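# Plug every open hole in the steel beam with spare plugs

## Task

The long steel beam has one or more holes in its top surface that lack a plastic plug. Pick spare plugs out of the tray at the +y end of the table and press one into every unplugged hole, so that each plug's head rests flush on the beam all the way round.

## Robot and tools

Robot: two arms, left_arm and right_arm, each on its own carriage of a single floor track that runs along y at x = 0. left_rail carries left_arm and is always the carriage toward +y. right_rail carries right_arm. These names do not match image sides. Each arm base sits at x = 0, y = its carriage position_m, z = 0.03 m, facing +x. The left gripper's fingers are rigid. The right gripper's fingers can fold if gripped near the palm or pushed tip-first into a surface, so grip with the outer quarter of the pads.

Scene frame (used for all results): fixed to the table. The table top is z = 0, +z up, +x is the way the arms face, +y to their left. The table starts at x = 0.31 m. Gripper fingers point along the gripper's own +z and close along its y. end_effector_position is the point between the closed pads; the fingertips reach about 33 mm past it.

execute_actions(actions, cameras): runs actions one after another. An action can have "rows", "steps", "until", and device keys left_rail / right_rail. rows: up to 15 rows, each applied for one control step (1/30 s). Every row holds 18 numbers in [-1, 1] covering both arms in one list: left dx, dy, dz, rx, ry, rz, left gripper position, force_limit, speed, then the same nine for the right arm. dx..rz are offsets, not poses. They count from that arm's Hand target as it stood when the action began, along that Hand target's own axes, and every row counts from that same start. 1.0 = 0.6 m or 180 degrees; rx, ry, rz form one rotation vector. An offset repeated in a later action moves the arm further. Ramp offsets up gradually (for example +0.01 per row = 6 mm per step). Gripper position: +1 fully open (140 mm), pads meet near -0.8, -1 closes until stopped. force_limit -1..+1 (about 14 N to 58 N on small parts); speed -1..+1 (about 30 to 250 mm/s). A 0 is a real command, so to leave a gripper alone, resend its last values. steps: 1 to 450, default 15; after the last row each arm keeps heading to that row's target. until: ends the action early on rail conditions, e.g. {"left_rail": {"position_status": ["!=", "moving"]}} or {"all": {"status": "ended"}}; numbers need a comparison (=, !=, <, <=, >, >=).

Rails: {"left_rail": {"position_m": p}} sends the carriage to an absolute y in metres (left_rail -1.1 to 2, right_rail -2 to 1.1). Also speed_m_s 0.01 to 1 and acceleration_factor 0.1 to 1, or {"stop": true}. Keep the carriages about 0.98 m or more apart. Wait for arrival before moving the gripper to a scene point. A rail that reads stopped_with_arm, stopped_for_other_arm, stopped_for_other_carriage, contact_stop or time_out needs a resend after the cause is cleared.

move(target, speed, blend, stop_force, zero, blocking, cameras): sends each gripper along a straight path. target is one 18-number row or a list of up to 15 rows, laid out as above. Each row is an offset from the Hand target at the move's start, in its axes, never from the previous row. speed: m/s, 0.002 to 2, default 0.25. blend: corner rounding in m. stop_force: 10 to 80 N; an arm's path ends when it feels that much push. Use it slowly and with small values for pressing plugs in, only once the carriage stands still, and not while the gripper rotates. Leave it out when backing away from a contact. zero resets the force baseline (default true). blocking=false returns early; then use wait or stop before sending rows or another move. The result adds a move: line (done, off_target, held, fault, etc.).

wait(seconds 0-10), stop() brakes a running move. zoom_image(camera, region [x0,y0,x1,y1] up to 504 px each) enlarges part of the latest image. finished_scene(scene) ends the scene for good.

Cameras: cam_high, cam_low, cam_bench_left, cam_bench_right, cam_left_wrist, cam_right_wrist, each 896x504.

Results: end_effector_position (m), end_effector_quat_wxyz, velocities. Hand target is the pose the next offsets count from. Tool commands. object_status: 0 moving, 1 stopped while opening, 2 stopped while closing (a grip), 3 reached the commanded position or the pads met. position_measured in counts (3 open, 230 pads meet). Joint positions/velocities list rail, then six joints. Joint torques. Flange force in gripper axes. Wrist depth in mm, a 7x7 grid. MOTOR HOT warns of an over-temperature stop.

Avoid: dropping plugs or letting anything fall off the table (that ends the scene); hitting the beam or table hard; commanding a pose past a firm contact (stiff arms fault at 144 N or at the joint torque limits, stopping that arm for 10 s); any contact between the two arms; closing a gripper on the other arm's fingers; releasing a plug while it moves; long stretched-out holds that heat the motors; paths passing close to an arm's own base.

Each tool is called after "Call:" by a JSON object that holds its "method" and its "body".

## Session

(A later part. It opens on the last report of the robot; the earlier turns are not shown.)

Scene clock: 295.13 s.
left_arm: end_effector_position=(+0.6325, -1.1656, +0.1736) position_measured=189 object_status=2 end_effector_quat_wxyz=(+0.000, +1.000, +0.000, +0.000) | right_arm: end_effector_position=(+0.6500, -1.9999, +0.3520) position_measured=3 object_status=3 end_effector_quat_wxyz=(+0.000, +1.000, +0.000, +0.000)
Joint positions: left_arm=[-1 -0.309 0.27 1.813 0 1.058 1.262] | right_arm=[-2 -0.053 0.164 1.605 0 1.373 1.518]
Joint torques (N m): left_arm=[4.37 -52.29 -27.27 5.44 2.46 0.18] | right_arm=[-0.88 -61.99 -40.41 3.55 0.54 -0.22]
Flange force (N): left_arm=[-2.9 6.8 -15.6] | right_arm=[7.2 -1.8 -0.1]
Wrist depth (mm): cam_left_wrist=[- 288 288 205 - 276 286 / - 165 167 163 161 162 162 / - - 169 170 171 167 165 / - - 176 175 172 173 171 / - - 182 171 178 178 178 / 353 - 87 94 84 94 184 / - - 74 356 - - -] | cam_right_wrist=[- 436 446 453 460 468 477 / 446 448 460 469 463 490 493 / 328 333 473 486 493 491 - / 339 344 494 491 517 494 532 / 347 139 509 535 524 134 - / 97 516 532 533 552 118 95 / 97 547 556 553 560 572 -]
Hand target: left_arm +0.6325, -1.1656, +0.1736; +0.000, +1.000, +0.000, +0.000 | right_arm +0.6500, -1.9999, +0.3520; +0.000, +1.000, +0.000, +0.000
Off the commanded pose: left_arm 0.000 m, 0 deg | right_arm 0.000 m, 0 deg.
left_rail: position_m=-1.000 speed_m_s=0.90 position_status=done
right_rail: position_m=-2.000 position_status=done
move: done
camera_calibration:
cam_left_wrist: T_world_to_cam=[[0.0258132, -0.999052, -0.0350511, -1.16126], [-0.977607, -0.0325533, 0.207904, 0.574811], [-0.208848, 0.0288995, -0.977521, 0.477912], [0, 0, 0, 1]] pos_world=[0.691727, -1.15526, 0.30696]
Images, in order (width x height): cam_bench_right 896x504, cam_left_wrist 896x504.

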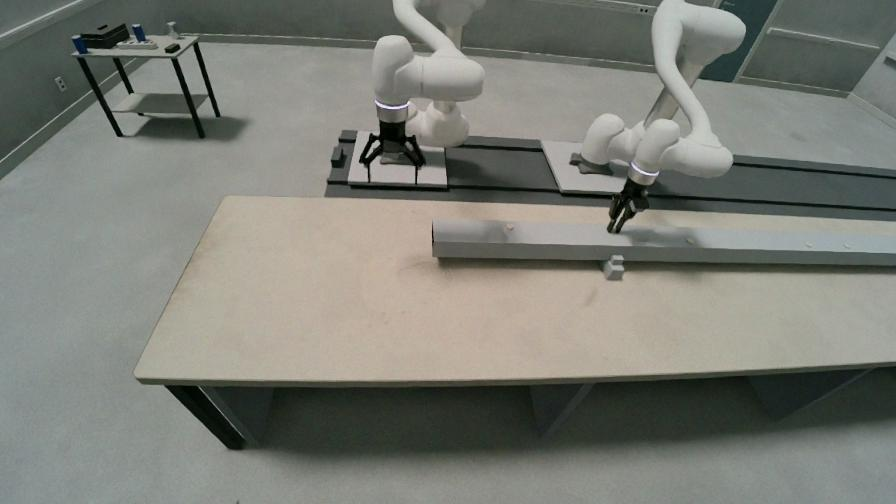

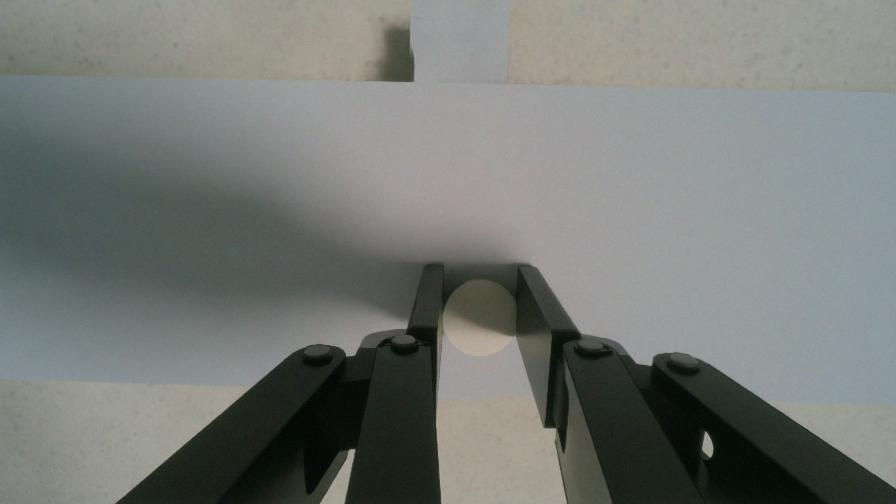

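Call:
{"method": "move", "body": {"target": [[0.0006,0.001,0,0,0,0,-1,-1,-1, 0,0,0,0,0,0,1,1,1],[0.0006,0.001,0,0,0,0,-0.45,-1,-0.6, 0,0,0,0,0,0,1,1,1],[0.0006,0.001,-0.03,0,0,0,-0.45,-1,-0.6, 0,0,0,0,0,0,1,1,1],[0.0006,0.001,-0.03,0,0,0,-1,-1,0, 0,0,0,0,0,0,1,1,1]], "speed": 0.1, "cameras": ["cam_left_wrist"]}}

Call:
{"method": "zoom_image", "body": {"camera": "cam_left_wrist", "region": [380, 180, 580, 380]}}

Call:
{"method": "move", "body": {"target": [0,0,0.04,0,0,0,-1,-1,0, 0,0,0,0,0,0,1,1,1], "speed": 0.015, "stop_force": 45, "cameras": []}}

Call:
{"method": "move", "body": {"target": [[0,0,-0.08,0,0,0,-1,-1,0, 0,0,0,0,0,0,1,1,1],[-0.1,0,-0.09,0,0,0,-1,-1,0, 0,0,0,0,0,0,1,1,1]], "speed": 0.15, "blend": [0.02,0], "cameras": ["cam_left_wrist","cam_bench_right","cam_bench_left"]}}

Call:
{"method": "zoom_image", "body": {"camera": "cam_left_wrist", "region": [400, 80, 550, 230]}}

Call:
{"method": "zoom_image", "body": {"camera": "cam_bench_right", "region": [480, 180, 880, 280]}}

Scene clock: 303.30 s.
left_arm: end_effector_position=(+0.6329, -1.1662, +0.1916) position_measured=233 object_status=3 end_effector_quat_wxyz=(+0.000, +1.000, +0.000, +0.000) | right_arm: end_effector_position=(+0.6500, -1.9999, +0.3520) position_measured=3 object_status=3 end_effector_quat_wxyz=(+0.000, +1.000, +0.000, +0.000)
Joint positions: left_arm=[-1 -0.31 0.257 1.794 0 1.09 1.261] | right_arm=[-2 -0.053 0.164 1.605 0 1.373 1.518]
Joint torques (N m): left_arm=[-0.22 -59.39 -38.72 3.3 0.13 0.09] | right_arm=[-0.71 -61.08 -40.42 3.62 0.57 -0.35]
Flange force (N): left_arm=[-9.1 -2.6 -2.8] | right_arm=[5.7 -1.3 -0.4]
Wrist depth (mm): cam_left_wrist=[- 307 305 303 301 298 300 / - - - 182 180 180 180 / - - - 188 185 184 184 / - - - 191 192 190 190 / 203 - - 125 196 197 198 / 372 - 83 90 89 205 356 / 381 - 71 - - - 368] | cam_right_wrist=[428 438 442 458 474 467 476 / 442 454 458 468 477 485 491 / 328 333 474 480 491 511 511 / 338 344 490 487 511 521 528 / 347 139 508 522 526 144 - / 97 128 522 542 550 118 93 / - - 547 552 - 578 -]
Hand target: left_arm +0.6329, -1.1662, +0.1916; +0.000, +1.000, +0.000, +0.000 | right_arm +0.6500, -1.9999, +0.3520; +0.000, +1.000, +0.000, +0.000
Off the commanded pose: left_arm 0.000 m, 0 deg | right_arm 0.000 m, 0 deg.
left_rail: position_m=-1.000 speed_m_s=0.90 position_status=done
right_rail: position_m=-2.000 position_status=done
move: done
camera_calibration:
cam_left_wrist: T_world_to_cam=[[0.025795, -0.999049, -0.0351464, -1.16119], [-0.977628, -0.0325525, 0.207806, 0.57139], [-0.208752, 0.0289998, -0.977539, 0.495643], [0, 0, 0, 1]] pos_world=[0.692027, -1.15586, 0.32496]
Images, in order (width x height): cam_left_wrist 896x504.

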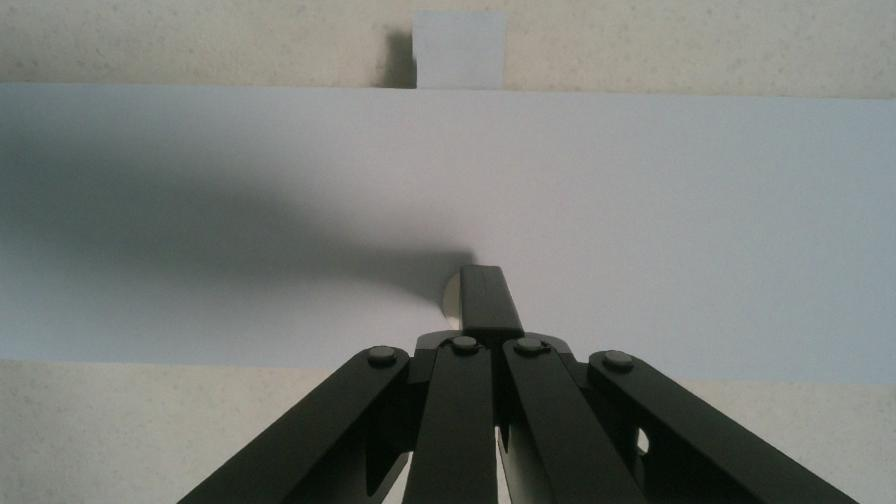

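Scaled by 2.520 from the camera's 896x504 image, which has a finer 1280x720 frame.

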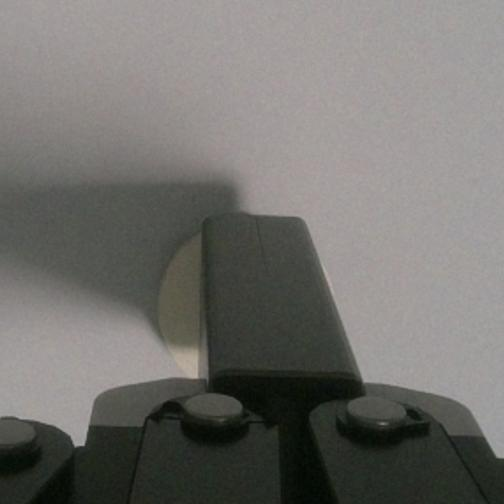

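Scene clock: 304.90 s.
left_arm: end_effector_position=(+0.6330, -1.1662, +0.1768) position_measured=233 object_status=3 end_effector_quat_wxyz=(+0.000, +1.000, +0.000, +0.001) | right_arm: end_effector_position=(+0.6500, -1.9999, +0.3520) position_measured=3 object_status=3 end_effector_quat_wxyz=(+0.000, +1.000, +0.000, +0.000)
Joint positions: left_arm=[-1 -0.31 0.268 1.809 0 1.063 1.261] | right_arm=[-2 -0.053 0.164 1.605 0 1.373 1.518]
Joint torques (N m): left_arm=[-1.52 -16.24 -11.79 3.05 -5.05 0.05] | right_arm=[-0.68 -61.18 -40.37 3.65 0.58 -0.28]
Flange force (N): left_arm=[-17.9 -6.4 -73.1] | right_arm=[6.0 -1.6 -0.4]
Wrist depth (mm): cam_left_wrist=[295 - 292 215 289 - 284 / 169 171 166 167 167 165 165 / - 175 - 170 172 170 170 / 181 181 180 177 177 176 175 / - - - 124 183 182 182 / - - 83 90 89 187 187 / - - 71 - - - 346] | cam_right_wrist=[433 438 447 451 458 475 478 / 445 447 460 465 476 485 491 / 327 332 476 484 500 501 509 / 339 343 491 494 508 516 530 / 346 139 508 518 528 134 553 / 97 509 528 535 548 118 95 / 92 542 552 - 613 - -]
Hand target: left_arm +0.6330, -1.1662, +0.1768; +0.000, +1.000, +0.000, +0.001 (not the last commanded pose) | right_arm +0.6500, -1.9999, +0.3520; +0.000, +1.000, +0.000, +0.000
Off the commanded pose: left_arm 0.009 m, 0 deg | right_arm 0.000 m, 0 deg.
left_rail: position_m=-1.000 speed_m_s=0.90 position_status=done
right_rail: position_m=-2.000 position_status=done
move: contact (left_arm)
No camera images: "cameras" was empty.

Scene clock: 306.00 s.
left_arm: end_effector_position=(+0.5730, -1.1662, +0.2307) position_measured=233 object_status=3 end_effector_quat_wxyz=(+0.000, +1.000, +0.000, +0.001) | right_arm: end_effector_position=(+0.6500, -1.9999, +0.3520) position_measured=3 object_status=3 end_effector_quat_wxyz=(+0.000, +1.000, +0.000, +0.000)
Joint positions: left_arm=[-1 -0.34 0.141 1.86 0 1.14 1.23] | right_arm=[-2 -0.053 0.164 1.605 0 1.373 1.518]
Joint torques (N m): left_arm=[-0.26 -49.01 -39.63 3.39 0.12 0.08] | right_arm=[-0.08 -61.31 -40.46 3.68 0.48 -0.34]
Flange force (N): left_arm=[-8.0 -3.1 -1.9] | right_arm=[6.0 -0.3 -0.3]
Wrist depth (mm): cam_left_wrist=[- - 213 207 210 209 207 / - - - 217 216 216 215 / - 226 222 223 223 221 222 / 387 378 382 232 375 373 231 / - - 386 125 380 378 382 / 412 - 83 90 89 395 395 / 428 - 71 - - - -] | cam_right_wrist=[431 436 449 453 461 467 476 / 444 446 459 456 478 484 491 / 328 332 473 489 488 504 507 / 338 345 497 501 506 519 526 / 346 139 503 518 528 144 552 / 97 119 528 542 - 118 93 / 92 534 552 585 555 - -]
Hand target: left_arm +0.5730, -1.1662, +0.2307; +0.000, +1.000, +0.000, +0.001 | right_arm +0.6500, -1.9999, +0.3520; +0.000, +1.000, +0.000, +0.000
Off the commanded pose: left_arm 0.000 m, 0 deg | right_arm 0.000 m, 0 deg.
left_rail: position_m=-1.000 speed_m_s=0.90 position_status=done
right_rail: position_m=-2.000 position_status=done
move: done
camera_calibration:
cam_left_wrist: T_world_to_cam=[[0.0258494, -0.999055, -0.0349428, -1.15838], [-0.977692, -0.0325543, 0.207504, 0.504735], [-0.208446, 0.0287994, -0.97761, 0.521039], [0, 0, 0, 1]] pos_world=[0.632028, -1.15586, 0.364161]
Images, in order (width x height): cam_bench_left 896x504, cam_bench_right 896x504, cam_left_wrist 896x504.

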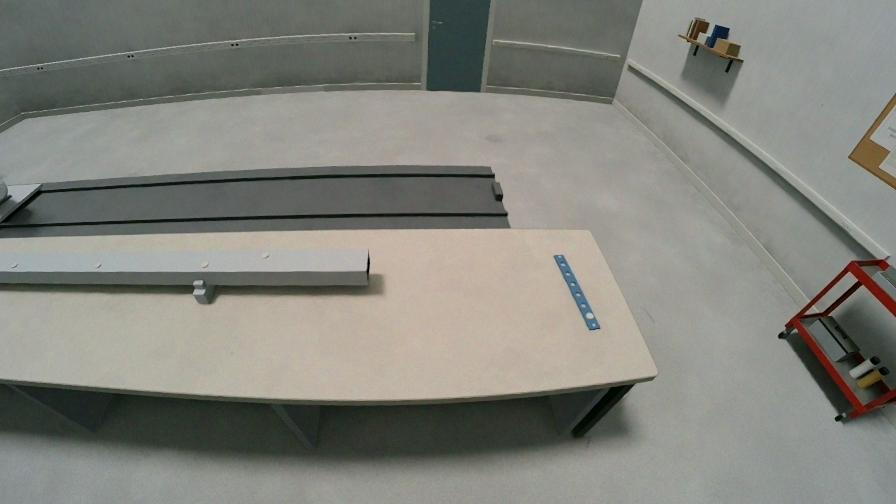

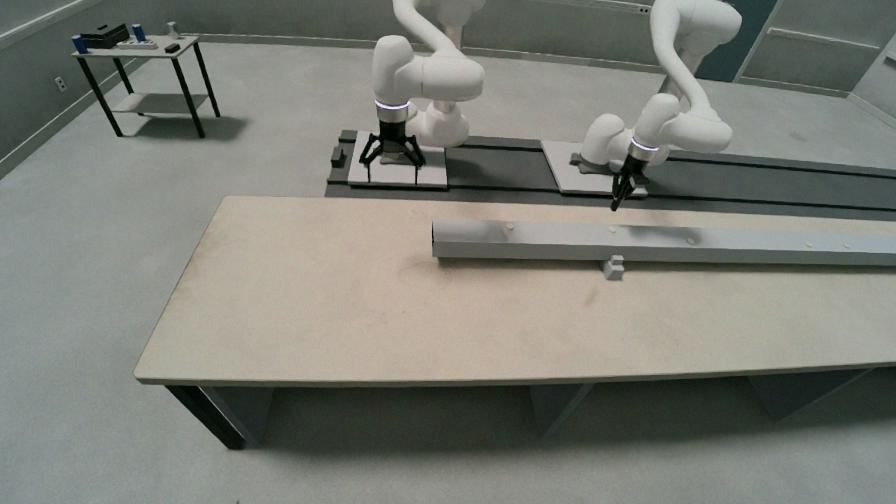

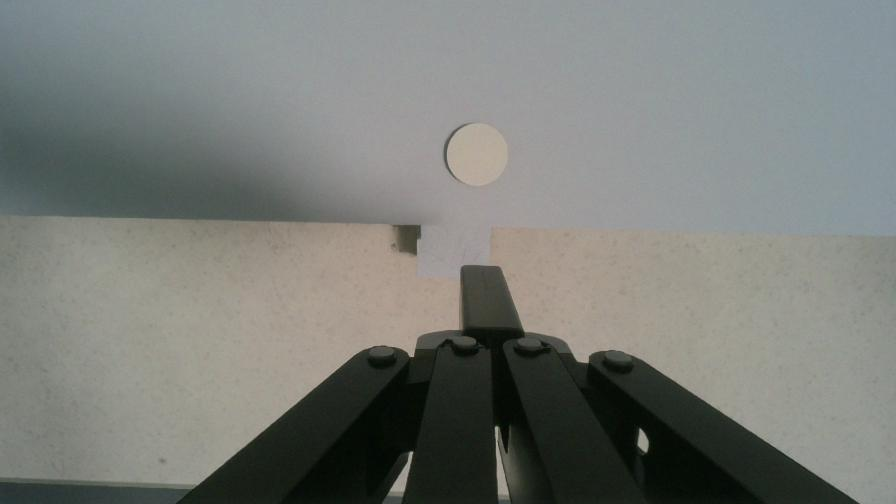

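Scaled by 3.360 from the camera's 896x504 image, which has a finer 1280x720 frame.

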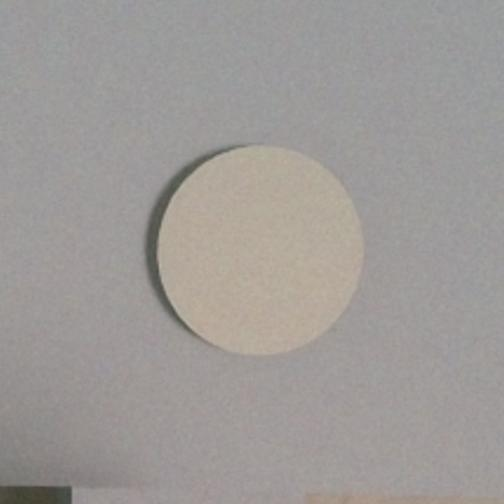

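Scaled by 1.260 from the camera's 896x504 image, which has a finer 1280x720 frame.

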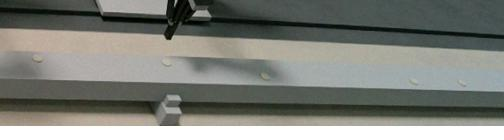

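Call:
{"method": "finished_scene", "body": {"scene": 1}}

The scene is finished: the task was done.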